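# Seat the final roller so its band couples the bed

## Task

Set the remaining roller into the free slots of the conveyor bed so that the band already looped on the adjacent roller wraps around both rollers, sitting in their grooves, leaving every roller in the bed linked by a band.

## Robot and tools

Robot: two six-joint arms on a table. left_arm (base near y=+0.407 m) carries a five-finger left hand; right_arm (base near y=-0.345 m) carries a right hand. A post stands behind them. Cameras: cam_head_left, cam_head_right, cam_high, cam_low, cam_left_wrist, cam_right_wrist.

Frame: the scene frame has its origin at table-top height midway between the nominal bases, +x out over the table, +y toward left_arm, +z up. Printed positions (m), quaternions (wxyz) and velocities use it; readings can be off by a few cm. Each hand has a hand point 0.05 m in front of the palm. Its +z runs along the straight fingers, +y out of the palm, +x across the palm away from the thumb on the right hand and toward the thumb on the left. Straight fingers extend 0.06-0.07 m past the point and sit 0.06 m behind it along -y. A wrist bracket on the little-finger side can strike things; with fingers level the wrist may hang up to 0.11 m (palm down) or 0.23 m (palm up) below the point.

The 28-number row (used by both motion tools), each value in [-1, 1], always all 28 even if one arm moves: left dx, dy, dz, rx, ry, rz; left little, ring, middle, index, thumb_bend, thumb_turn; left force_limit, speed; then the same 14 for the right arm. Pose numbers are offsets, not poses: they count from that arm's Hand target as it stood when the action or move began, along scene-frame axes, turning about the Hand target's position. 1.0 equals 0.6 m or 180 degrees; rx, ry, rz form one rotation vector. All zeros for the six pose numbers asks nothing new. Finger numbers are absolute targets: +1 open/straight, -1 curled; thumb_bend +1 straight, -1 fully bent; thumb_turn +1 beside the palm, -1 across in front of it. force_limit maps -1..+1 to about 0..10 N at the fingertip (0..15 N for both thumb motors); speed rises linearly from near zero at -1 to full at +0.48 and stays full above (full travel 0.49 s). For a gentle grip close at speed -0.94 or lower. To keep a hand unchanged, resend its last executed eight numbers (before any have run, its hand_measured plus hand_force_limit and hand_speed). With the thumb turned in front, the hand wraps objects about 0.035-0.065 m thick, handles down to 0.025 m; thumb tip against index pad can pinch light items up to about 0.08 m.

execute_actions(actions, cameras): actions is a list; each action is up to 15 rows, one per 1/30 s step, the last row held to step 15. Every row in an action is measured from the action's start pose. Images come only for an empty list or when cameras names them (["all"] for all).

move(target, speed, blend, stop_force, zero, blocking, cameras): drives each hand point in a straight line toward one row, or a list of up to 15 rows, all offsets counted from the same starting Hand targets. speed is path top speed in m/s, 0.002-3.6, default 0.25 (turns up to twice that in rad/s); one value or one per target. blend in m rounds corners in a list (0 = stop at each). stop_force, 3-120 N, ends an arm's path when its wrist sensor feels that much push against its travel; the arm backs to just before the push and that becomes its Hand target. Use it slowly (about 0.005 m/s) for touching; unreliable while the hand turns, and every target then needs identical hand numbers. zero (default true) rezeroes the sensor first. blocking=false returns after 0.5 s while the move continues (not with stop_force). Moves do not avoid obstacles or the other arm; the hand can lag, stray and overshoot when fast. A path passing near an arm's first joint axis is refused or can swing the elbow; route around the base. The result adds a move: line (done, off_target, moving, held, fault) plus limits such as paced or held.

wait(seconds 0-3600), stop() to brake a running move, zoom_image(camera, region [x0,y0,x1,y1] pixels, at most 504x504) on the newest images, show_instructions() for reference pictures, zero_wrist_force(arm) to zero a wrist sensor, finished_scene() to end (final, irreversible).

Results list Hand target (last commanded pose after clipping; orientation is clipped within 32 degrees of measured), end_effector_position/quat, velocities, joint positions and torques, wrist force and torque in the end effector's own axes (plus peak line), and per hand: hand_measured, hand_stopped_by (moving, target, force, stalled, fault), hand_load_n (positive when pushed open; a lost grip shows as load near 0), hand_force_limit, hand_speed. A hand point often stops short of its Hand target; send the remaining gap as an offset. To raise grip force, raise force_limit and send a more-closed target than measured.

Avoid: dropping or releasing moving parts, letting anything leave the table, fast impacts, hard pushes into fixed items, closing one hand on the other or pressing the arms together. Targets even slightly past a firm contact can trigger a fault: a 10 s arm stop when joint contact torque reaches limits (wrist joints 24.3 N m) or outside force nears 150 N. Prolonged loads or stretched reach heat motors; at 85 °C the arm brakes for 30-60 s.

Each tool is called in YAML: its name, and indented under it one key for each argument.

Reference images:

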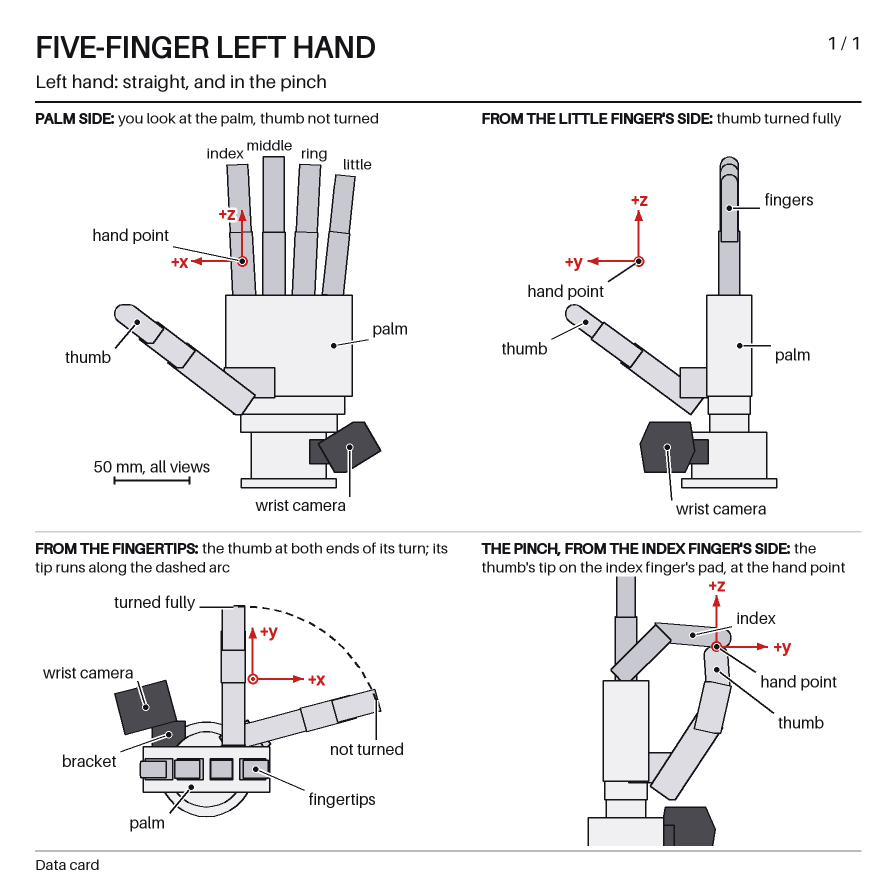

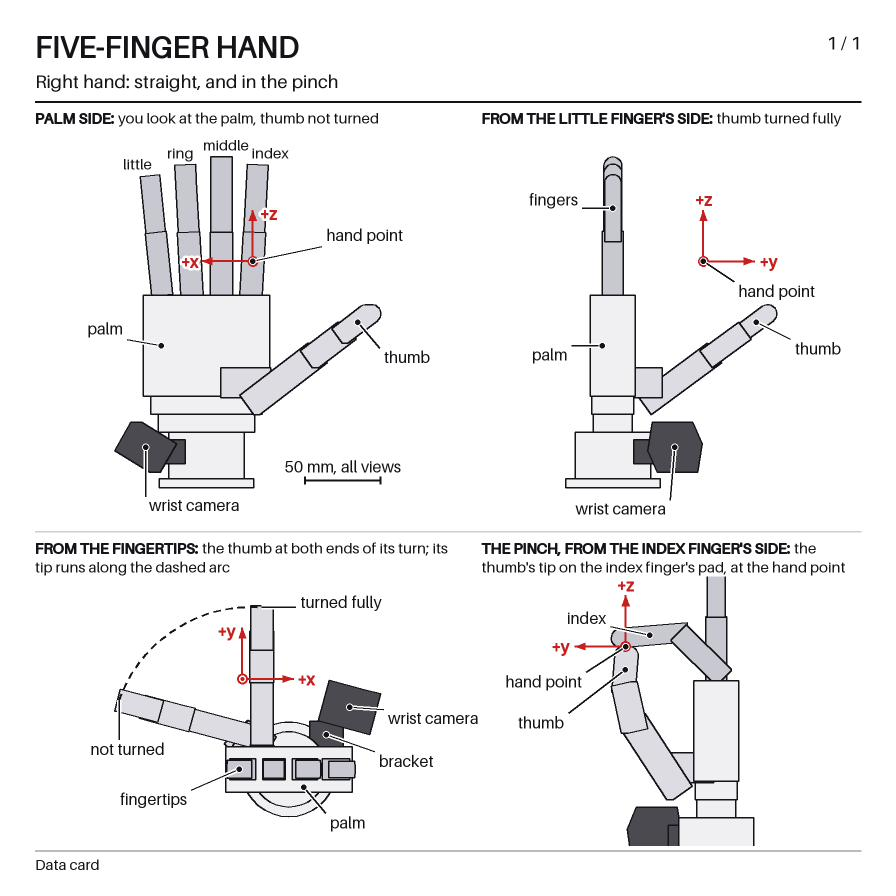

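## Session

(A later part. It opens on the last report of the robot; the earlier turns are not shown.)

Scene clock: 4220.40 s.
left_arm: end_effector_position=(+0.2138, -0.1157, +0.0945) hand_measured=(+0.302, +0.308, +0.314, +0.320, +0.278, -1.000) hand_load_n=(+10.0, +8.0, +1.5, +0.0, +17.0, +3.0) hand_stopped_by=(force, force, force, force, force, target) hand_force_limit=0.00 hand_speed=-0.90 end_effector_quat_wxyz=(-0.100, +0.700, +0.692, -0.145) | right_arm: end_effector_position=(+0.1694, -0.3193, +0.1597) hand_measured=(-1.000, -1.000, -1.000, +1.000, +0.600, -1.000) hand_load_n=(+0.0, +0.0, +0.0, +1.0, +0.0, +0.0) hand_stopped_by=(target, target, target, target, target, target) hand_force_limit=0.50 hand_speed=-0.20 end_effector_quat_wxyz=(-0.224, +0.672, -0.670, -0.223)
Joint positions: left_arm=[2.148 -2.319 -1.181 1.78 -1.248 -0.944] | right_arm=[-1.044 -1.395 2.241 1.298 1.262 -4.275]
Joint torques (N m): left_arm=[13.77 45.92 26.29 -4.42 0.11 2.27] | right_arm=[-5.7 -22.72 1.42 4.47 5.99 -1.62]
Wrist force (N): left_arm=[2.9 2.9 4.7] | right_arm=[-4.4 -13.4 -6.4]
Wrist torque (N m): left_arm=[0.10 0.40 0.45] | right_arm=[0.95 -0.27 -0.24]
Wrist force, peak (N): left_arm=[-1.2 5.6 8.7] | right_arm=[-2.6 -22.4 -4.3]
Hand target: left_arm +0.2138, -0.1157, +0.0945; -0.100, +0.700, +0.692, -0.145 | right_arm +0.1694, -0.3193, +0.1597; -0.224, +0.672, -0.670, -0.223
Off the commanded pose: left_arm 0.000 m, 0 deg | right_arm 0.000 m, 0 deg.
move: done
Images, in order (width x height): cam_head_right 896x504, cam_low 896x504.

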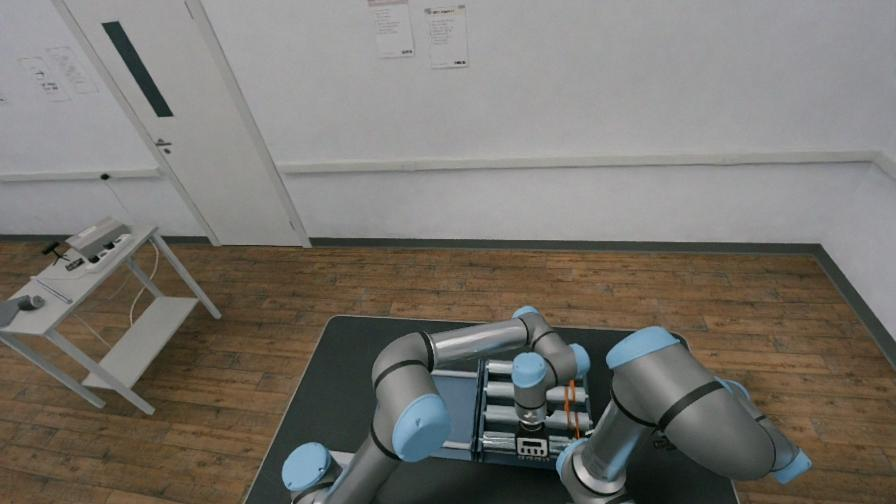

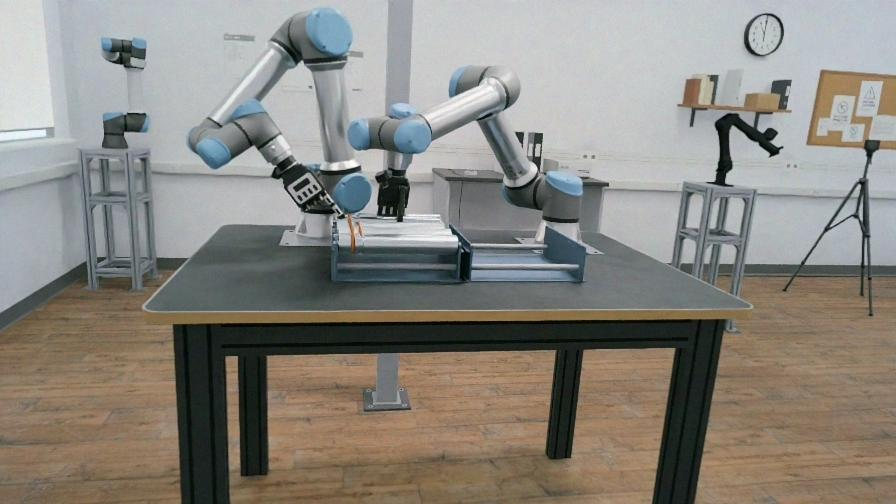

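zoom_image:
  camera: "cam_low"
  region: [328, 208, 348, 248]

Scaled by 12.600 from the camera's image (finer frame: 1280x720).

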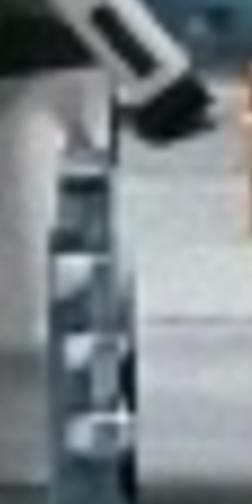

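wait:
  seconds: 0
  cameras: ["cam_high","cam_head_left","cam_head_right"]

zoom_image:
  camera: "cam_high"
  region: [260, 205, 300, 255]

zoom_image:
  camera: "cam_head_left"
  region: [560, 380, 620, 460]

zoom_image:
  camera: "cam_head_right"
  region: [550, 380, 610, 460]

Scene clock: 4240.07 s.
left_arm: end_effector_position=(+0.2138, -0.1157, +0.0945) hand_measured=(+0.302, +0.308, +0.314, +0.320, +0.278, -1.000) hand_load_n=(+9.5, +8.0, +1.5, +0.0, +17.5, +2.5) hand_stopped_by=(force, force, force, force, force, target) hand_force_limit=0.00 hand_speed=-0.90 end_effector_quat_wxyz=(-0.100, +0.700, +0.692, -0.145) | right_arm: end_effector_position=(+0.1694, -0.3193, +0.1597) hand_measured=(-1.000, -1.000, -1.000, +1.000, +0.600, -1.000) hand_load_n=(+0.0, +0.0, +0.0, +1.5, +0.0, -0.5) hand_stopped_by=(target, target, target, target, target, target) hand_force_limit=0.50 hand_speed=-0.20 end_effector_quat_wxyz=(-0.224, +0.672, -0.670, -0.223)
Joint positions: left_arm=[2.148 -2.319 -1.181 1.78 -1.248 -0.944] | right_arm=[-1.044 -1.395 2.241 1.298 1.262 -4.275]
Joint torques (N m): left_arm=[12.74 59.05 26.76 -4.36 0.04 2.29] | right_arm=[-5.86 -23.14 1.23 4.52 6.04 -1.67]
Wrist force (N): left_arm=[2.8 2.8 4.7] | right_arm=[-4.4 -13.6 -6.4]
Wrist torque (N m): left_arm=[0.09 0.42 0.45] | right_arm=[0.92 -0.27 -0.24]
Wrist force, peak (N): left_arm=[2.9 3.0 4.9] | right_arm=[-4.7 -13.7 -6.4]
Hand target: left_arm +0.2138, -0.1157, +0.0945; -0.100, +0.700, +0.692, -0.145 | right_arm +0.1694, -0.3193, +0.1597; -0.224, +0.672, -0.670, -0.223
Off the commanded pose: left_arm 0.000 m, 0 deg | right_arm 0.000 m, 0 deg.
Images, in order (width x height): cam_head_left 896x504, cam_head_right 896x504, cam_high 896x504.

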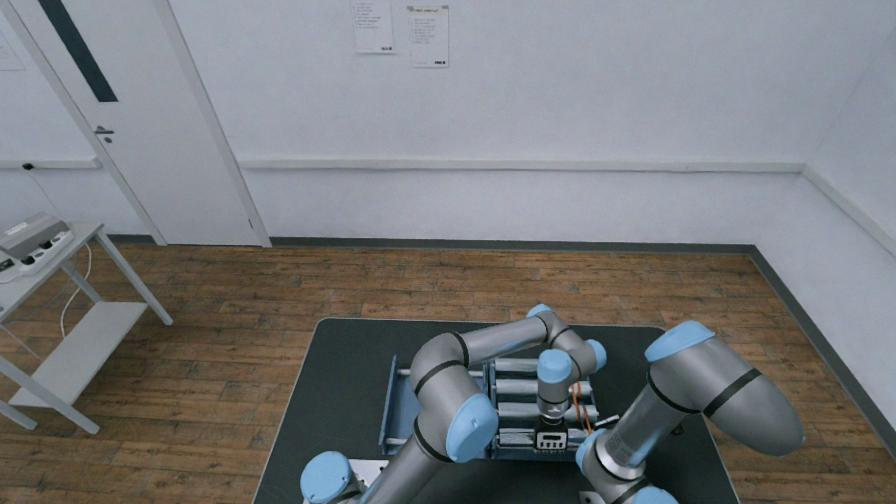

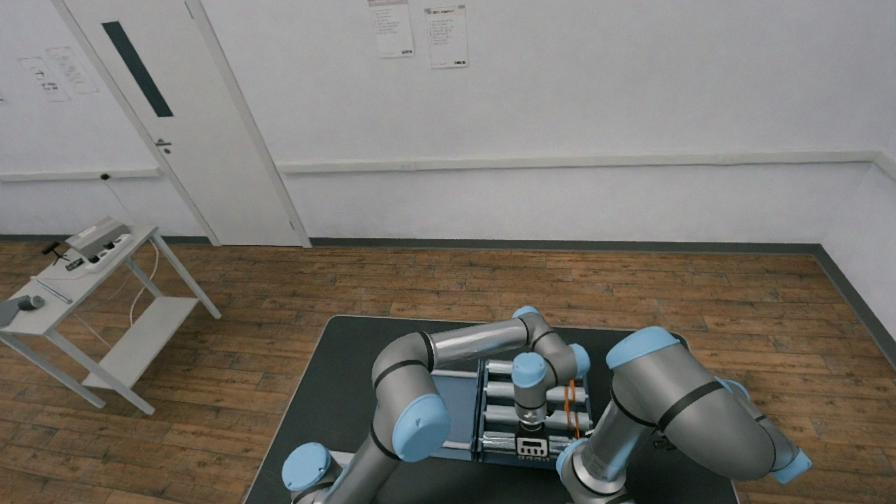

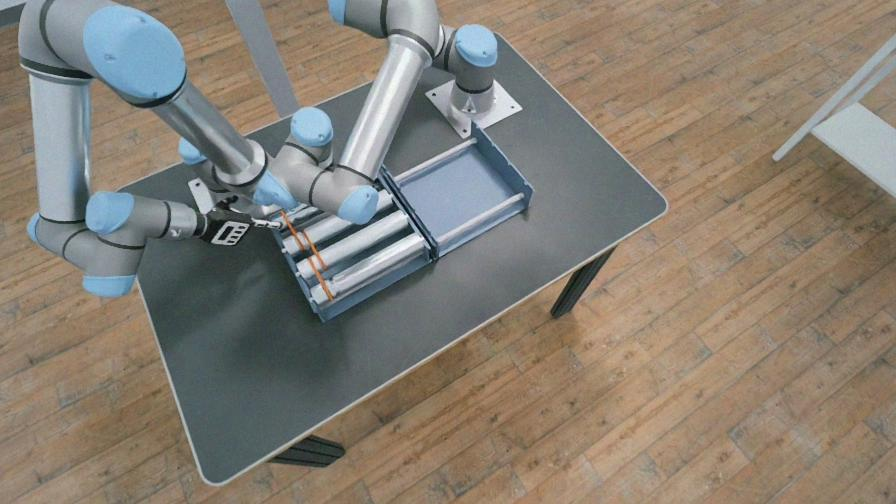

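Scaled by 10.080 from the camera's image (finer frame: 1280x720).

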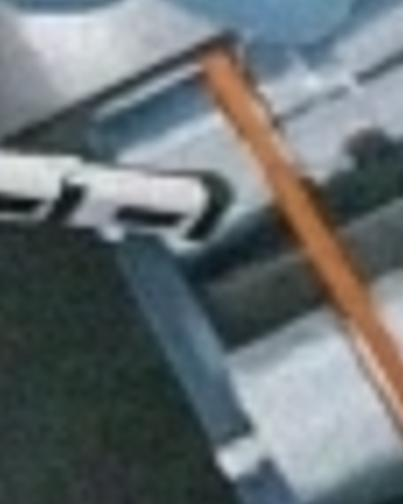

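Scaled by 6.300 from the camera's image (finer frame: 1280x720).

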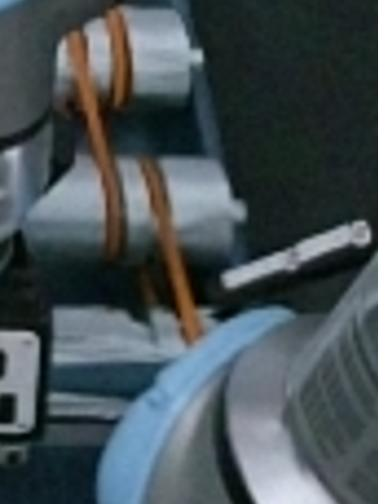

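Scaled by 6.300 from the camera's image (finer frame: 1280x720).

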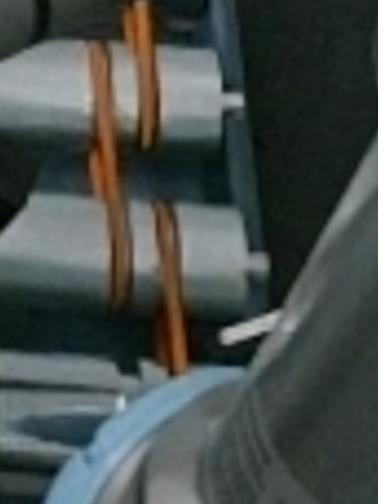

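move:
  target:
    - [-0.0015,0,0,0,0,-0.0056,-0.1,-0.1,-0.1,-0.1,-0.3,-1,0.0,-0.9, -0.0042,0.0,-0.001,0,0,0,-1,-1,-1,1,0.6,-1,0.5,-0.2]
  speed: 0.006
  stop_force: 16
  cameras: ["cam_low","cam_head_right"]

zoom_image:
  camera: "cam_low"
  region: [328, 205, 378, 255]

zoom_image:
  camera: "cam_low"
  region: [425, 200, 475, 250]

Scene clock: 4251.63 s.
left_arm: end_effector_position=(+0.2129, -0.1157, +0.0945) hand_measured=(+0.302, +0.308, +0.314, +0.320, +0.278, -1.000) hand_load_n=(+7.5, +7.0, +2.5, +0.5, +16.0, +4.5) hand_stopped_by=(force, force, force, force, force, target) hand_force_limit=0.00 hand_speed=-0.90 end_effector_quat_wxyz=(-0.102, +0.706, +0.686, -0.144) | right_arm: end_effector_position=(+0.1669, -0.3193, +0.1591) hand_measured=(-1.000, -1.000, -1.000, +1.000, +0.600, -1.000) hand_load_n=(+0.0, +0.0, +0.0, +1.0, +0.0, +0.0) hand_stopped_by=(target, target, target, target, target, target) hand_force_limit=0.50 hand_speed=-0.20 end_effector_quat_wxyz=(-0.224, +0.672, -0.670, -0.223)
Joint positions: left_arm=[2.146 -2.319 -1.182 1.776 -1.251 -0.928] | right_arm=[-1.053 -1.399 2.248 1.296 1.267 -4.282]
Joint torques (N m): left_arm=[-15.51 43.28 9.75 -6.24 -0.3 2.44] | right_arm=[-5.7 -22.92 1.69 0.5 5.98 -1.67]
Wrist force (N): left_arm=[-2.9 7.3 7.3] | right_arm=[-3.7 -13.2 -7.1]
Wrist torque (N m): left_arm=[0.24 0.58 -0.14] | right_arm=[1.00 -0.31 -0.20]
Wrist force, peak (N): left_arm=[-2.7 7.3 7.5] | right_arm=[-4.2 -15.5 -7.0]
Hand target: left_arm +0.2129, -0.1157, +0.0945; -0.102, +0.706, +0.686, -0.144 | right_arm +0.1669, -0.3193, +0.1591; -0.224, +0.672, -0.670, -0.223
Off the commanded pose: left_arm 0.000 m, 0 deg | right_arm 0.000 m, 0 deg.
move: done
Images, in order (width x height): cam_head_right 896x504, cam_low 896x504.

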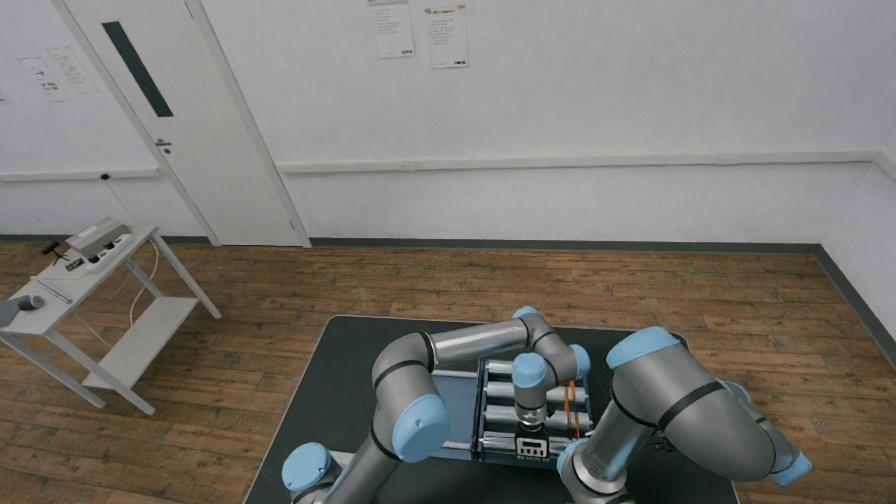

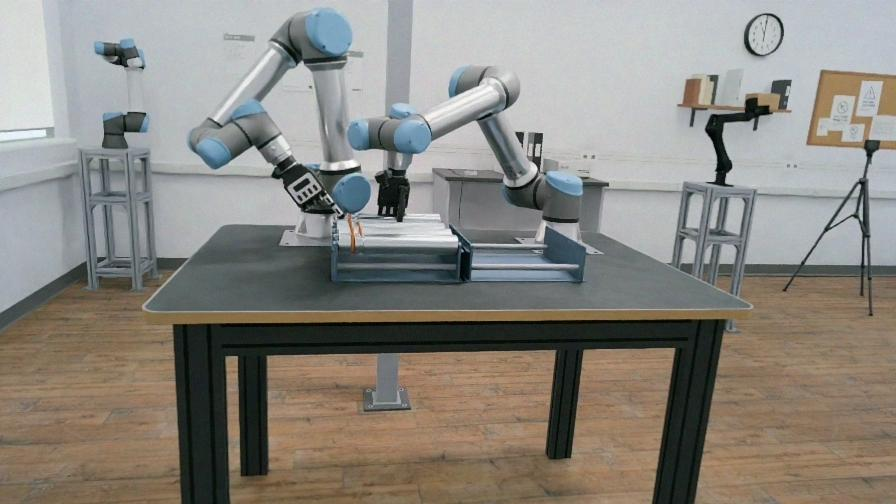

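Scaled by 10.080 from the camera's image (finer frame: 1280x720).

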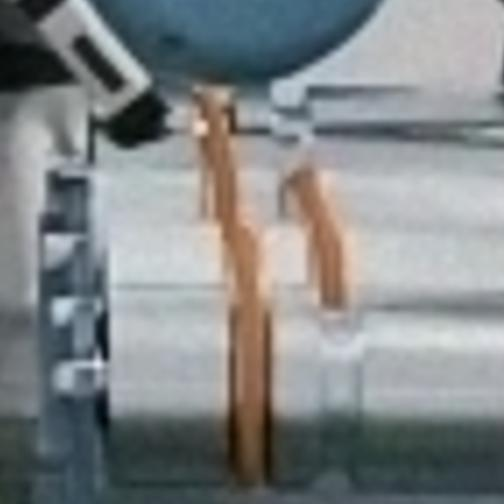

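Scaled by 10.080 from the camera's image (finer frame: 1280x720).

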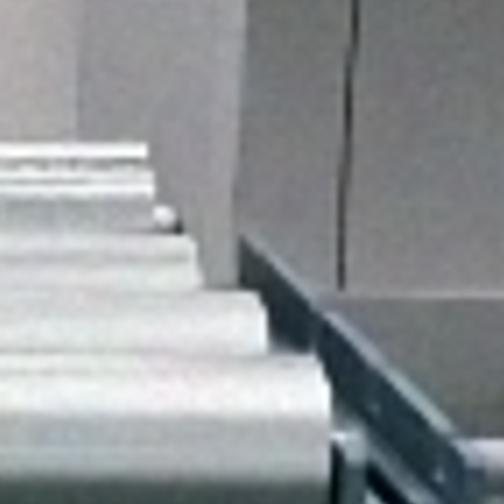

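move:
  target:
    - [-0.002,0,0,0,0,-0.003,-0.1,-0.1,-0.1,-0.1,-0.3,-1,0.0,-0.9, -0.003,0.0,-0.001,0,0,0,-1,-1,-1,1,0.6,-1,0.5,-0.2]
  speed: 0.006
  stop_force: 16
  cameras: ["cam_low"]

zoom_image:
  camera: "cam_low"
  region: [328, 205, 378, 255]

zoom_image:
  camera: "cam_low"
  region: [425, 200, 475, 250]

Scene clock: 4258.03 s.
left_arm: end_effector_position=(+0.2117, -0.1157, +0.0945) hand_measured=(+0.302, +0.308, +0.314, +0.320, +0.278, -1.000) hand_load_n=(+8.5, +7.0, +1.0, +0.0, +16.0, +4.0) hand_stopped_by=(force, force, force, force, force, target) hand_force_limit=0.00 hand_speed=-0.90 end_effector_quat_wxyz=(-0.102, +0.710, +0.682, -0.143) | right_arm: end_effector_position=(+0.1651, -0.3193, +0.1585) hand_measured=(-1.000, -1.000, -1.000, +1.000, +0.600, -1.000) hand_load_n=(+0.0, -0.5, +0.0, +0.0, +0.0, +0.0) hand_stopped_by=(target, target, target, target, target, target) hand_force_limit=0.50 hand_speed=-0.20 end_effector_quat_wxyz=(-0.224, +0.672, -0.670, -0.223)
Joint positions: left_arm=[2.144 -2.319 -1.183 1.775 -1.252 -0.92] | right_arm=[-1.059 -1.401 2.254 1.295 1.27 -4.288]
Joint torques (N m): left_arm=[-16.12 70.35 10.54 -5.37 0.31 2.42] | right_arm=[-6.52 -23.91 -1.18 1.22 1.58 -1.29]
Wrist force (N): left_arm=[1.5 7.4 6.2] | right_arm=[0.6 0.1 -1.8]
Wrist torque (N m): left_arm=[0.31 0.47 0.07] | right_arm=[0.41 -0.28 0.13]
Wrist force, peak (N): left_arm=[-3.1 7.3 7.4] | right_arm=[-3.7 -13.5 -6.9]
Hand target: left_arm +0.2117, -0.1157, +0.0945; -0.102, +0.710, +0.682, -0.143 | right_arm +0.1651, -0.3193, +0.1585; -0.224, +0.672, -0.670, -0.223
Off the commanded pose: left_arm 0.000 m, 0 deg | right_arm 0.000 m, 0 deg.
move: done

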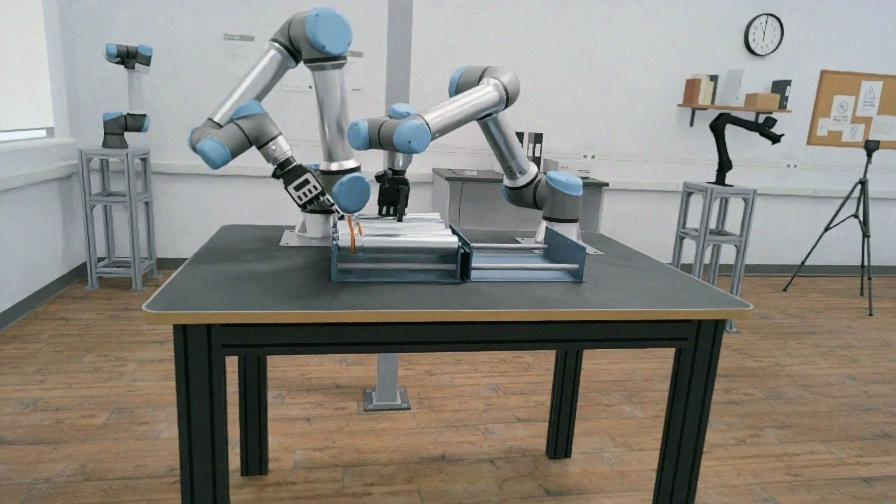

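Scaled by 10.080 from the camera's image (finer frame: 1280x720).

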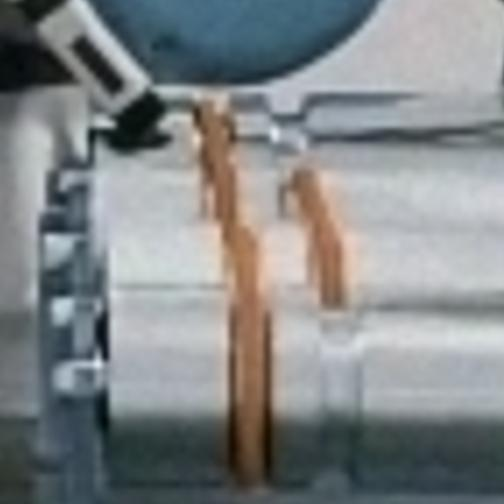

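Scaled by 10.080 from the camera's image (finer frame: 1280x720).

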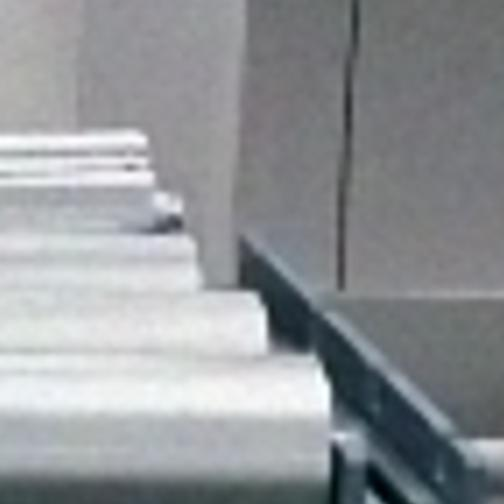

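move:
  target:
    - [0,0,0,0,0,0,-0.1,-0.1,-0.1,-0.1,-0.3,-1,0.0,-0.9, 0.0,0.0,0.0215,0,0,0,-1,-1,-1,1,0.6,-1,0.5,-0.2]
    - [0,0,0,0,0,0,-0.1,-0.1,-0.1,-0.1,-0.3,-1,0.0,-0.9, -0.0243,0.0,0.0265,0,0,0,-1,-1,-1,1,0.6,-1,0.5,-0.2]
    - [0,0,0,0,0,0,-0.1,-0.1,-0.1,-0.1,-0.3,-1,0.0,-0.9, -0.0243,0.0,-0.005,0,0,0,-1,-1,-1,1,0.6,-1,0.5,-0.2]
  speed: 0.012
  blend: 0.002
  stop_force: 12
  cameras: ["cam_low","cam_high"]

zoom_image:
  camera: "cam_low"
  region: [328, 205, 378, 255]

zoom_image:
  camera: "cam_high"
  region: [260, 205, 300, 255]

Scene clock: 4267.37 s.
left_arm: end_effector_position=(+0.2117, -0.1157, +0.0945) hand_measured=(+0.302, +0.308, +0.314, +0.320, +0.278, -1.000) hand_load_n=(+8.5, +6.5, +1.0, +0.0, +16.5, +4.0) hand_stopped_by=(force, force, force, force, force, target) hand_force_limit=0.00 hand_speed=-0.90 end_effector_quat_wxyz=(-0.102, +0.710, +0.682, -0.143) | right_arm: end_effector_position=(+0.1651, -0.3193, +0.1612) hand_measured=(-1.000, -1.000, -1.000, +1.000, +0.600, -1.000) hand_load_n=(+0.0, -0.5, +0.0, +0.0, +0.0, +0.0) hand_stopped_by=(target, target, target, target, target, target) hand_force_limit=0.50 hand_speed=-0.20 end_effector_quat_wxyz=(-0.224, +0.672, -0.670, -0.223)
Joint positions: left_arm=[2.144 -2.319 -1.183 1.775 -1.252 -0.92] | right_arm=[-1.059 -1.407 2.251 1.303 1.27 -4.288]
Joint torques (N m): left_arm=[-16.33 69.48 10.32 -5.37 0.36 2.45] | right_arm=[-3.67 -23.76 -19.01 5.18 0.98 -0.51]
Wrist force (N): left_arm=[0.5 7.5 5.9] | right_arm=[0.8 1.4 -1.5]
Wrist torque (N m): left_arm=[0.31 0.49 0.05] | right_arm=[0.41 -0.26 0.15]
Wrist force, peak (N): left_arm=[1.5 7.5 6.4] | right_arm=[0.8 1.5 -1.7]
Hand target: left_arm +0.2117, -0.1157, +0.0945; -0.102, +0.710, +0.682, -0.143 | right_arm +0.1651, -0.3193, +0.1612; -0.224, +0.672, -0.670, -0.223 (not the last commanded pose)
Off the commanded pose: left_arm 0.000 m, 0 deg | right_arm 0.016 m, 0 deg.
move: held (right_arm; a check stopped the path); path passed 0 of 3 targets; limits=held
pose unreachable (right arm): on one or more control steps of this call, first in action 0 (counted from 0), this arm could not follow its commanded pose, so it was not sent that pose on those steps. It may still have moved: this result reports where it is.
cause: moving toward the commanded pose would bring two parts of the arm too close to each other (joints 3 (elbow) to 6 (wrist 3) lie between them).
Images, in order (width x height): cam_high 896x504, cam_low 896x504.

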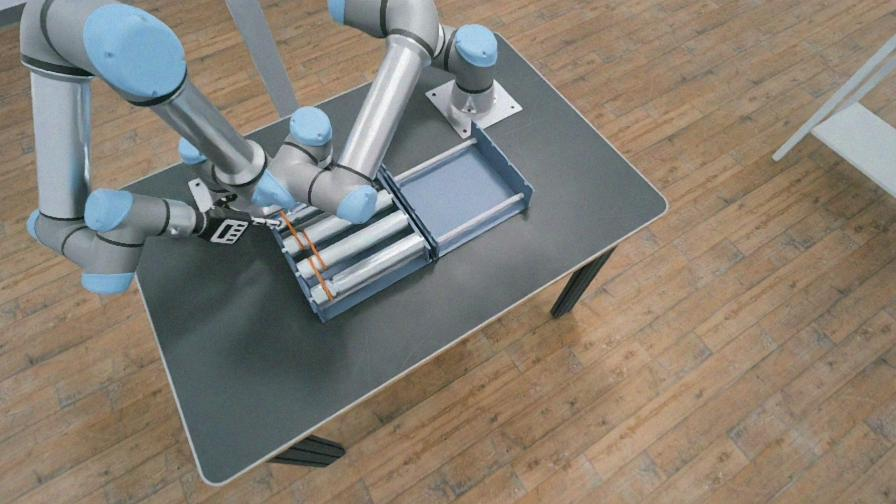

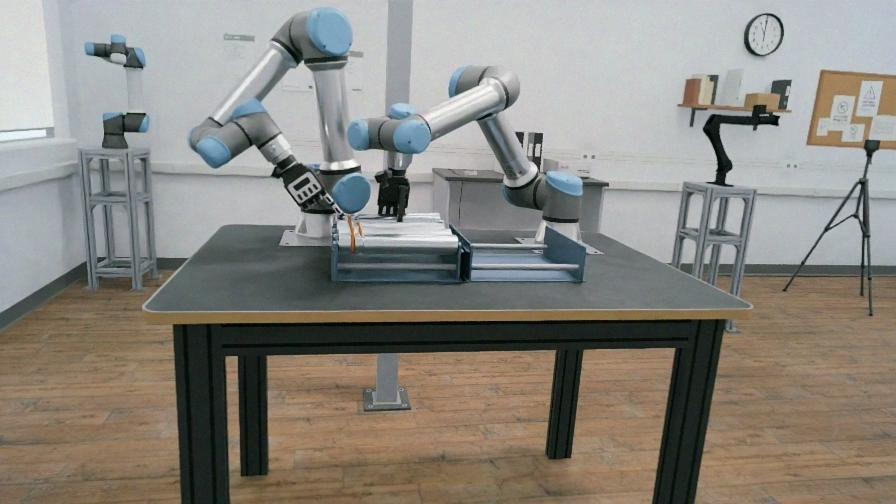

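Scaled by 10.080 from the camera's image (finer frame: 1280x720).

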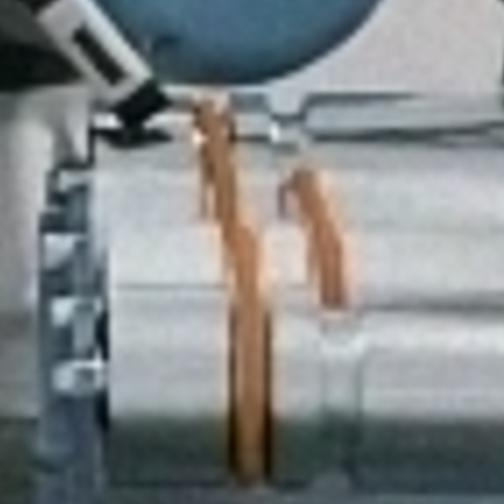

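Scaled by 10.080 from the camera's image (finer frame: 1280x720).

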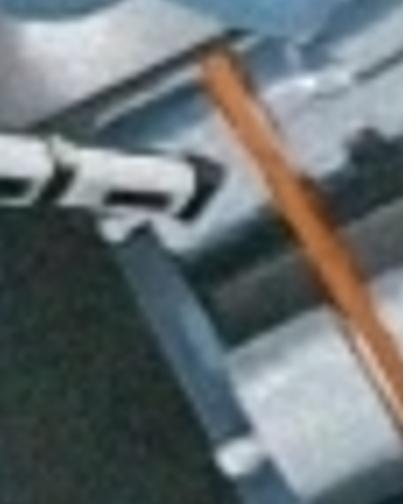

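move:
  target: [0,0,0,0,0,0,-0.1,-0.1,-0.1,-0.1,-0.3,-1,0.0,-0.9, -0.006,0.0,-0.012,0,0,0,-1,-1,-1,1,0.6,-1,0.5,-0.2]
  speed: 0.006
  stop_force: 18
  cameras: ["cam_low","cam_high"]

zoom_image:
  camera: "cam_low"
  region: [328, 205, 378, 255]

zoom_image:
  camera: "cam_high"
  region: [260, 205, 300, 255]

Scene clock: 4278.00 s.
left_arm: end_effector_position=(+0.2117, -0.1157, +0.0945) hand_measured=(+0.302, +0.308, +0.314, +0.320, +0.278, -1.000) hand_load_n=(+8.0, +7.0, +1.0, +0.0, +16.0, +4.0) hand_stopped_by=(force, force, force, force, force, target) hand_force_limit=0.00 hand_speed=-0.90 end_effector_quat_wxyz=(-0.102, +0.710, +0.682, -0.143) | right_arm: end_effector_position=(+0.1651, -0.3193, +0.1612) hand_measured=(-1.000, -1.000, -1.000, +1.000, +0.600, -1.000) hand_load_n=(+0.0, +0.0, +0.0, +0.0, +0.0, +0.0) hand_stopped_by=(target, target, target, target, target, target) hand_force_limit=0.50 hand_speed=-0.20 end_effector_quat_wxyz=(-0.224, +0.672, -0.670, -0.223)
Joint positions: left_arm=[2.144 -2.319 -1.183 1.775 -1.252 -0.92] | right_arm=[-1.059 -1.407 2.251 1.303 1.27 -4.288]
Joint torques (N m): left_arm=[-15.34 66.23 11.32 -5.41 0.31 2.16] | right_arm=[5.36 -23.94 -18.83 5.2 -0.52 1.36]
Wrist force (N): left_arm=[0.3 7.5 5.9] | right_arm=[0.7 1.3 -1.3]
Wrist torque (N m): left_arm=[0.31 0.51 0.05] | right_arm=[0.36 -0.25 0.14]
Wrist force, peak (N): left_arm=[0.4 7.8 6.0] | right_arm=[0.8 1.6 -1.7]
Hand target: left_arm +0.2117, -0.1157, +0.0945; -0.102, +0.710, +0.682, -0.143 | right_arm +0.1651, -0.3193, +0.1612; -0.224, +0.672, -0.670, -0.223 (not the last commanded pose)
Off the commanded pose: left_arm 0.000 m, 0 deg | right_arm 0.008 m, 0 deg.
move: held (right_arm; a check stopped the path); limits=held
pose unreachable (right arm): on one or more control steps of this call, first in action 0 (counted from 0), this arm could not follow its commanded pose, so it was not sent that pose on those steps. It may still have moved: this result reports where it is.
cause: moving toward the commanded pose would bring two parts of the arm too close to each other (joints 3 (elbow) to 6 (wrist 3) lie between them).
Images, in order (width x height): cam_high 896x504, cam_low 896x504.

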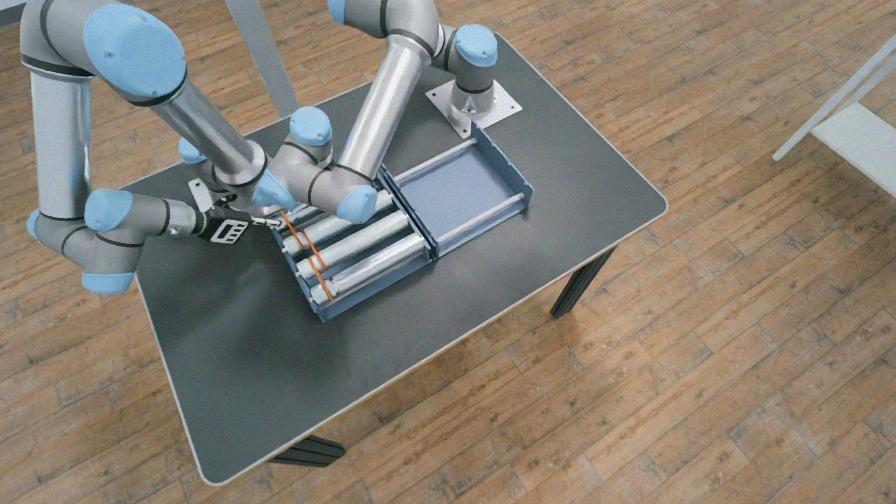

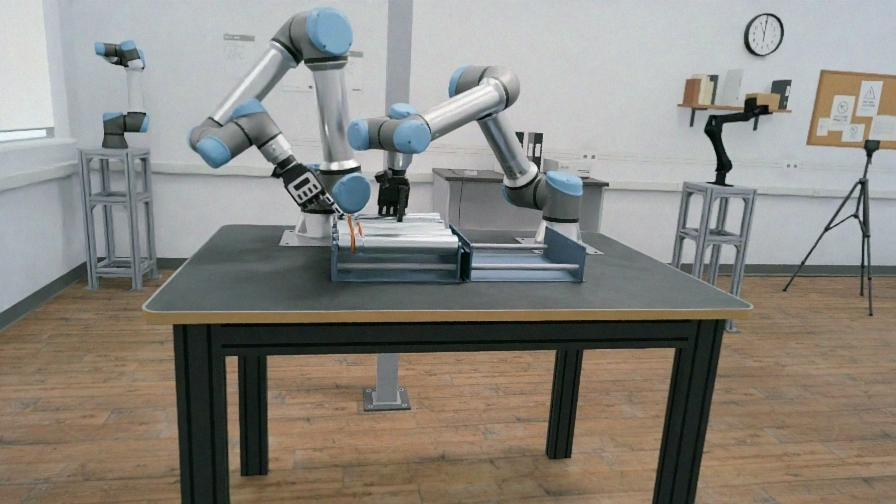

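Scaled by 10.080 from the camera's image (finer frame: 1280x720).

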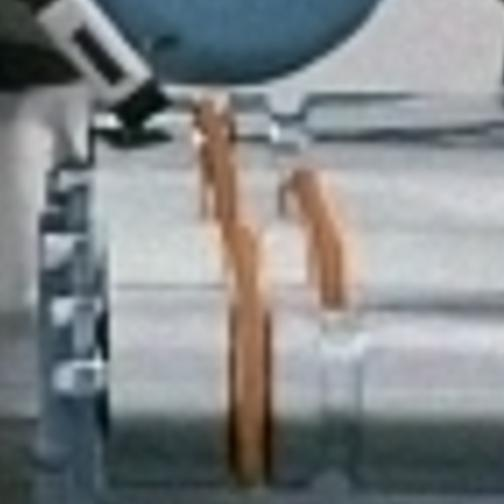

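Scaled by 10.080 from the camera's image (finer frame: 1280x720).

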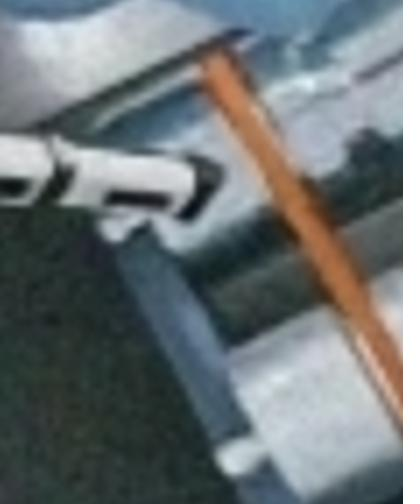

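move:
  target: [0,0,0,0,0,0,-0.1,-0.1,-0.1,-0.1,-0.3,-1,0.0,-0.9, 0.0,0.0,-0.016,0,0,0,-1,-1,-1,1,0.6,-1,0.5,-0.2]
  speed: 0.006
  stop_force: 14
  cameras: ["cam_low","cam_high"]

zoom_image:
  camera: "cam_low"
  region: [328, 205, 378, 255]

zoom_image:
  camera: "cam_high"
  region: [260, 205, 300, 255]

Scene clock: 4286.20 s.
left_arm: end_effector_position=(+0.2117, -0.1157, +0.0945) hand_measured=(+0.302, +0.308, +0.314, +0.320, +0.278, -1.000) hand_load_n=(+11.5, +8.5, +0.5, +0.0, +17.0, +3.0) hand_stopped_by=(force, force, force, force, force, target) hand_force_limit=0.00 hand_speed=-0.90 end_effector_quat_wxyz=(-0.102, +0.710, +0.682, -0.143) | right_arm: end_effector_position=(+0.1651, -0.3192, +0.1532) hand_measured=(-1.000, -1.000, -1.000, +1.000, +0.600, -1.000) hand_load_n=(+0.5, +0.0, +0.0, +1.0, +0.0, +0.0) hand_stopped_by=(target, target, target, target, target, target) hand_force_limit=0.50 hand_speed=-0.20 end_effector_quat_wxyz=(-0.224, +0.672, -0.670, -0.223)
Joint positions: left_arm=[2.144 -2.319 -1.183 1.775 -1.252 -0.92] | right_arm=[-1.059 -1.388 2.259 1.277 1.27 -4.288]
Joint torques (N m): left_arm=[-12.9 61.73 17.32 -1.56 1.37 1.88] | right_arm=[3.75 -22.58 -16.37 2.53 2.52 0.94]
Wrist force (N): left_arm=[5.8 3.7 8.4] | right_arm=[-7.0 -11.1 -11.8]
Wrist torque (N m): left_arm=[0.16 0.64 0.44] | right_arm=[1.07 -0.52 -0.38]
Wrist force, peak (N): left_arm=[6.0 3.8 8.6] | right_arm=[-8.8 -11.6 -13.3]
Hand target: left_arm +0.2117, -0.1157, +0.0945; -0.102, +0.710, +0.682, -0.143 | right_arm +0.1651, -0.3192, +0.1532; -0.224, +0.672, -0.670, -0.223 (not the last commanded pose)
Off the commanded pose: left_arm 0.000 m, 0 deg | right_arm 0.002 m, 0 deg.
move: contact (right_arm)
Images, in order (width x height): cam_high 896x504, cam_low 896x504.

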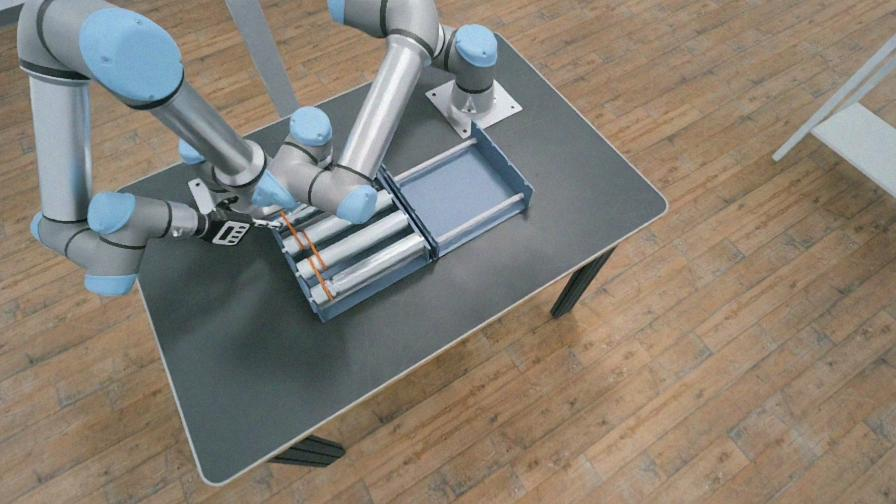

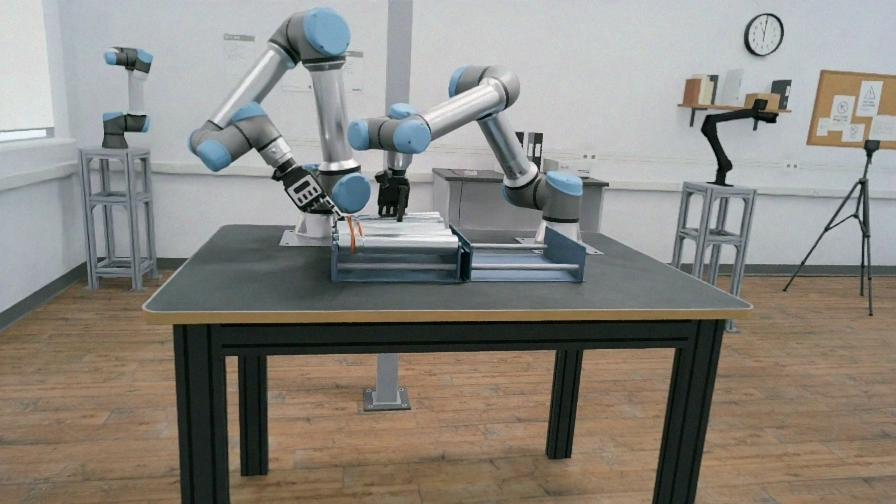

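Scaled by 10.080 from the camera's image (finer frame: 1280x720).

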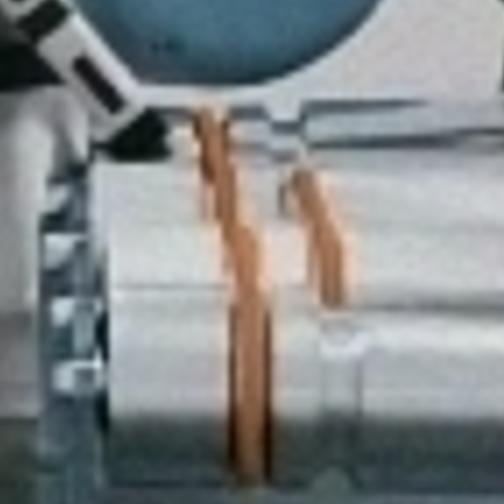

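Scaled by 10.080 from the camera's image (finer frame: 1280x720).

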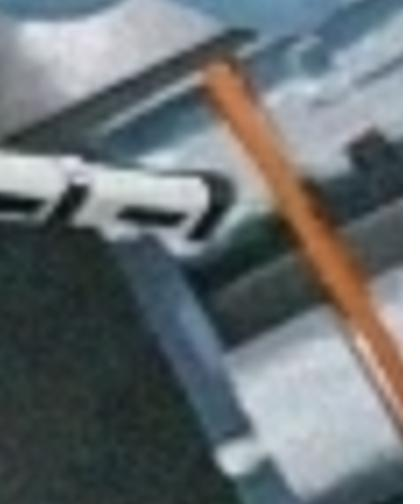

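move:
  target:
    - [0.0015,0,0.002,0,0,0,-0.1,-0.1,-0.1,-0.1,-0.3,-1,0.0,-0.9, 0.0,0.0,0.0,0,0,0,-1,-1,-1,1,0.6,-1,0.5,-0.2]
    - [0.0015,0,-0.006,0,0,0,-0.1,-0.1,-0.1,-0.1,-0.3,-1,0.0,-0.9, 0.0,0.0,0.0,0,0,0,-1,-1,-1,1,0.6,-1,0.5,-0.2]
  speed: 0.006
  stop_force: 14
  cameras: ["cam_low","cam_head_right"]

zoom_image:
  camera: "cam_low"
  region: [328, 205, 378, 255]

zoom_image:
  camera: "cam_low"
  region: [425, 200, 475, 250]

zoom_image:
  camera: "cam_head_right"
  region: [465, 355, 545, 465]

Scene clock: 4295.50 s.
left_arm: end_effector_position=(+0.2126, -0.1157, +0.0909) hand_measured=(+0.302, +0.308, +0.314, +0.320, +0.278, -1.000) hand_load_n=(+9.5, +7.5, +1.0, +0.0, +17.0, +4.5) hand_stopped_by=(force, force, force, force, force, target) hand_force_limit=0.00 hand_speed=-0.90 end_effector_quat_wxyz=(-0.102, +0.710, +0.682, -0.143) | right_arm: end_effector_position=(+0.1651, -0.3192, +0.1532) hand_measured=(-1.000, -1.000, -1.000, +1.000, +0.600, -1.000) hand_load_n=(+0.0, +0.0, +0.0, +1.0, +0.0, +0.0) hand_stopped_by=(target, target, target, target, target, target) hand_force_limit=0.50 hand_speed=-0.20 end_effector_quat_wxyz=(-0.224, +0.672, -0.670, -0.223)
Joint positions: left_arm=[2.145 -2.323 -1.186 1.781 -1.252 -0.919] | right_arm=[-1.059 -1.388 2.259 1.277 1.27 -4.288]
Joint torques (N m): left_arm=[12.05 42.52 10.82 -1.51 0.82 2.04] | right_arm=[1.3 -22.2 -8.3 1.44 3.96 0.36]
Wrist force (N): left_arm=[1.0 5.0 5.9] | right_arm=[-7.5 -7.7 -8.3]
Wrist torque (N m): left_arm=[0.34 0.49 0.31] | right_arm=[0.95 -0.55 -0.38]
Wrist force, peak (N): left_arm=[8.7 1.8 9.1] | right_arm=[-5.8 -13.0 -14.0]
Hand target: left_arm +0.2126, -0.1157, +0.0909; -0.102, +0.710, +0.682, -0.143 | right_arm +0.1651, -0.3192, +0.1532; -0.224, +0.672, -0.670, -0.223
Off the commanded pose: left_arm 0.000 m, 0 deg | right_arm 0.000 m, 0 deg.
move: done
Images, in order (width x height): cam_head_right 896x504, cam_low 896x504.

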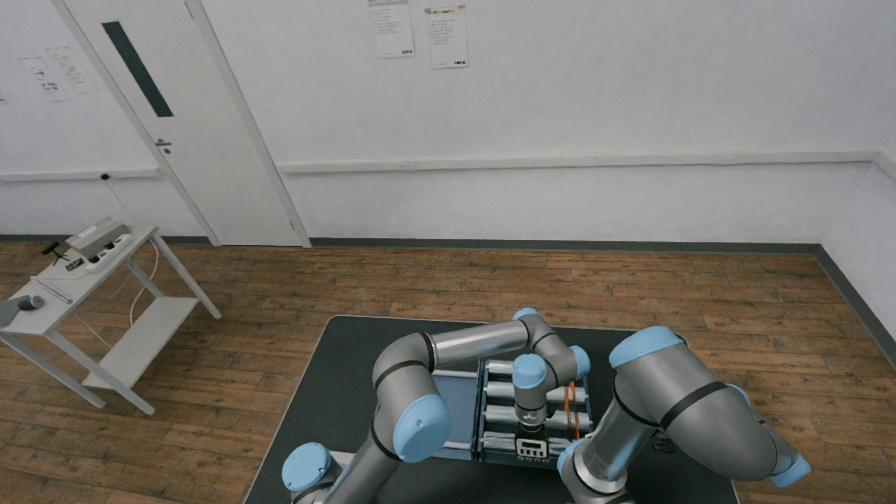

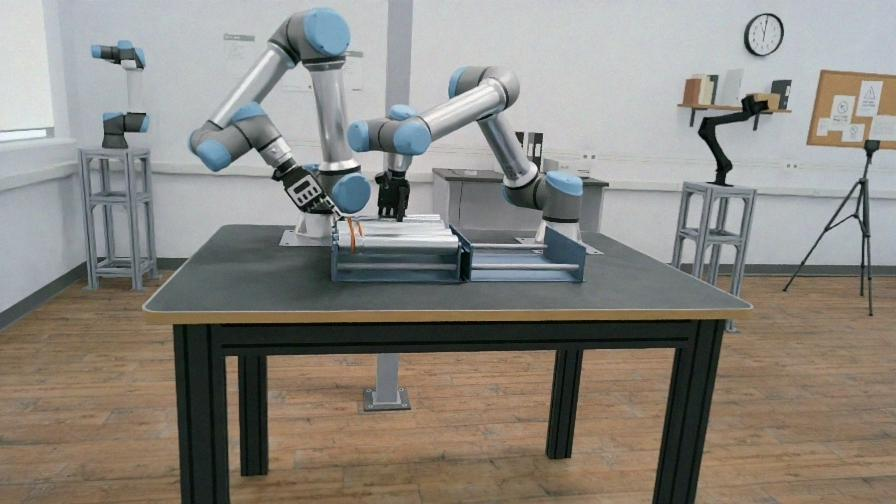

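Scaled by 10.080 from the camera's image (finer frame: 1280x720).

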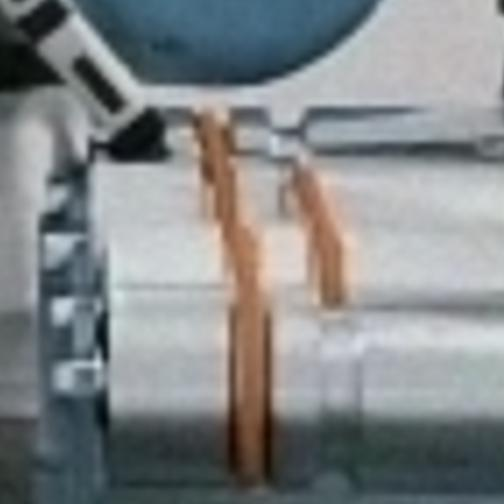

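Scaled by 10.080 from the camera's image (finer frame: 1280x720).

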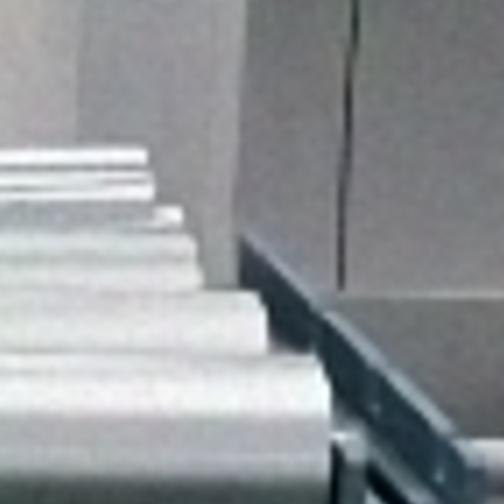

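Scaled by 4.582 from the camera's image (finer frame: 1280x720).

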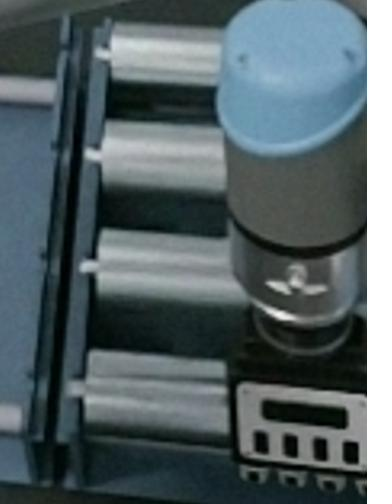

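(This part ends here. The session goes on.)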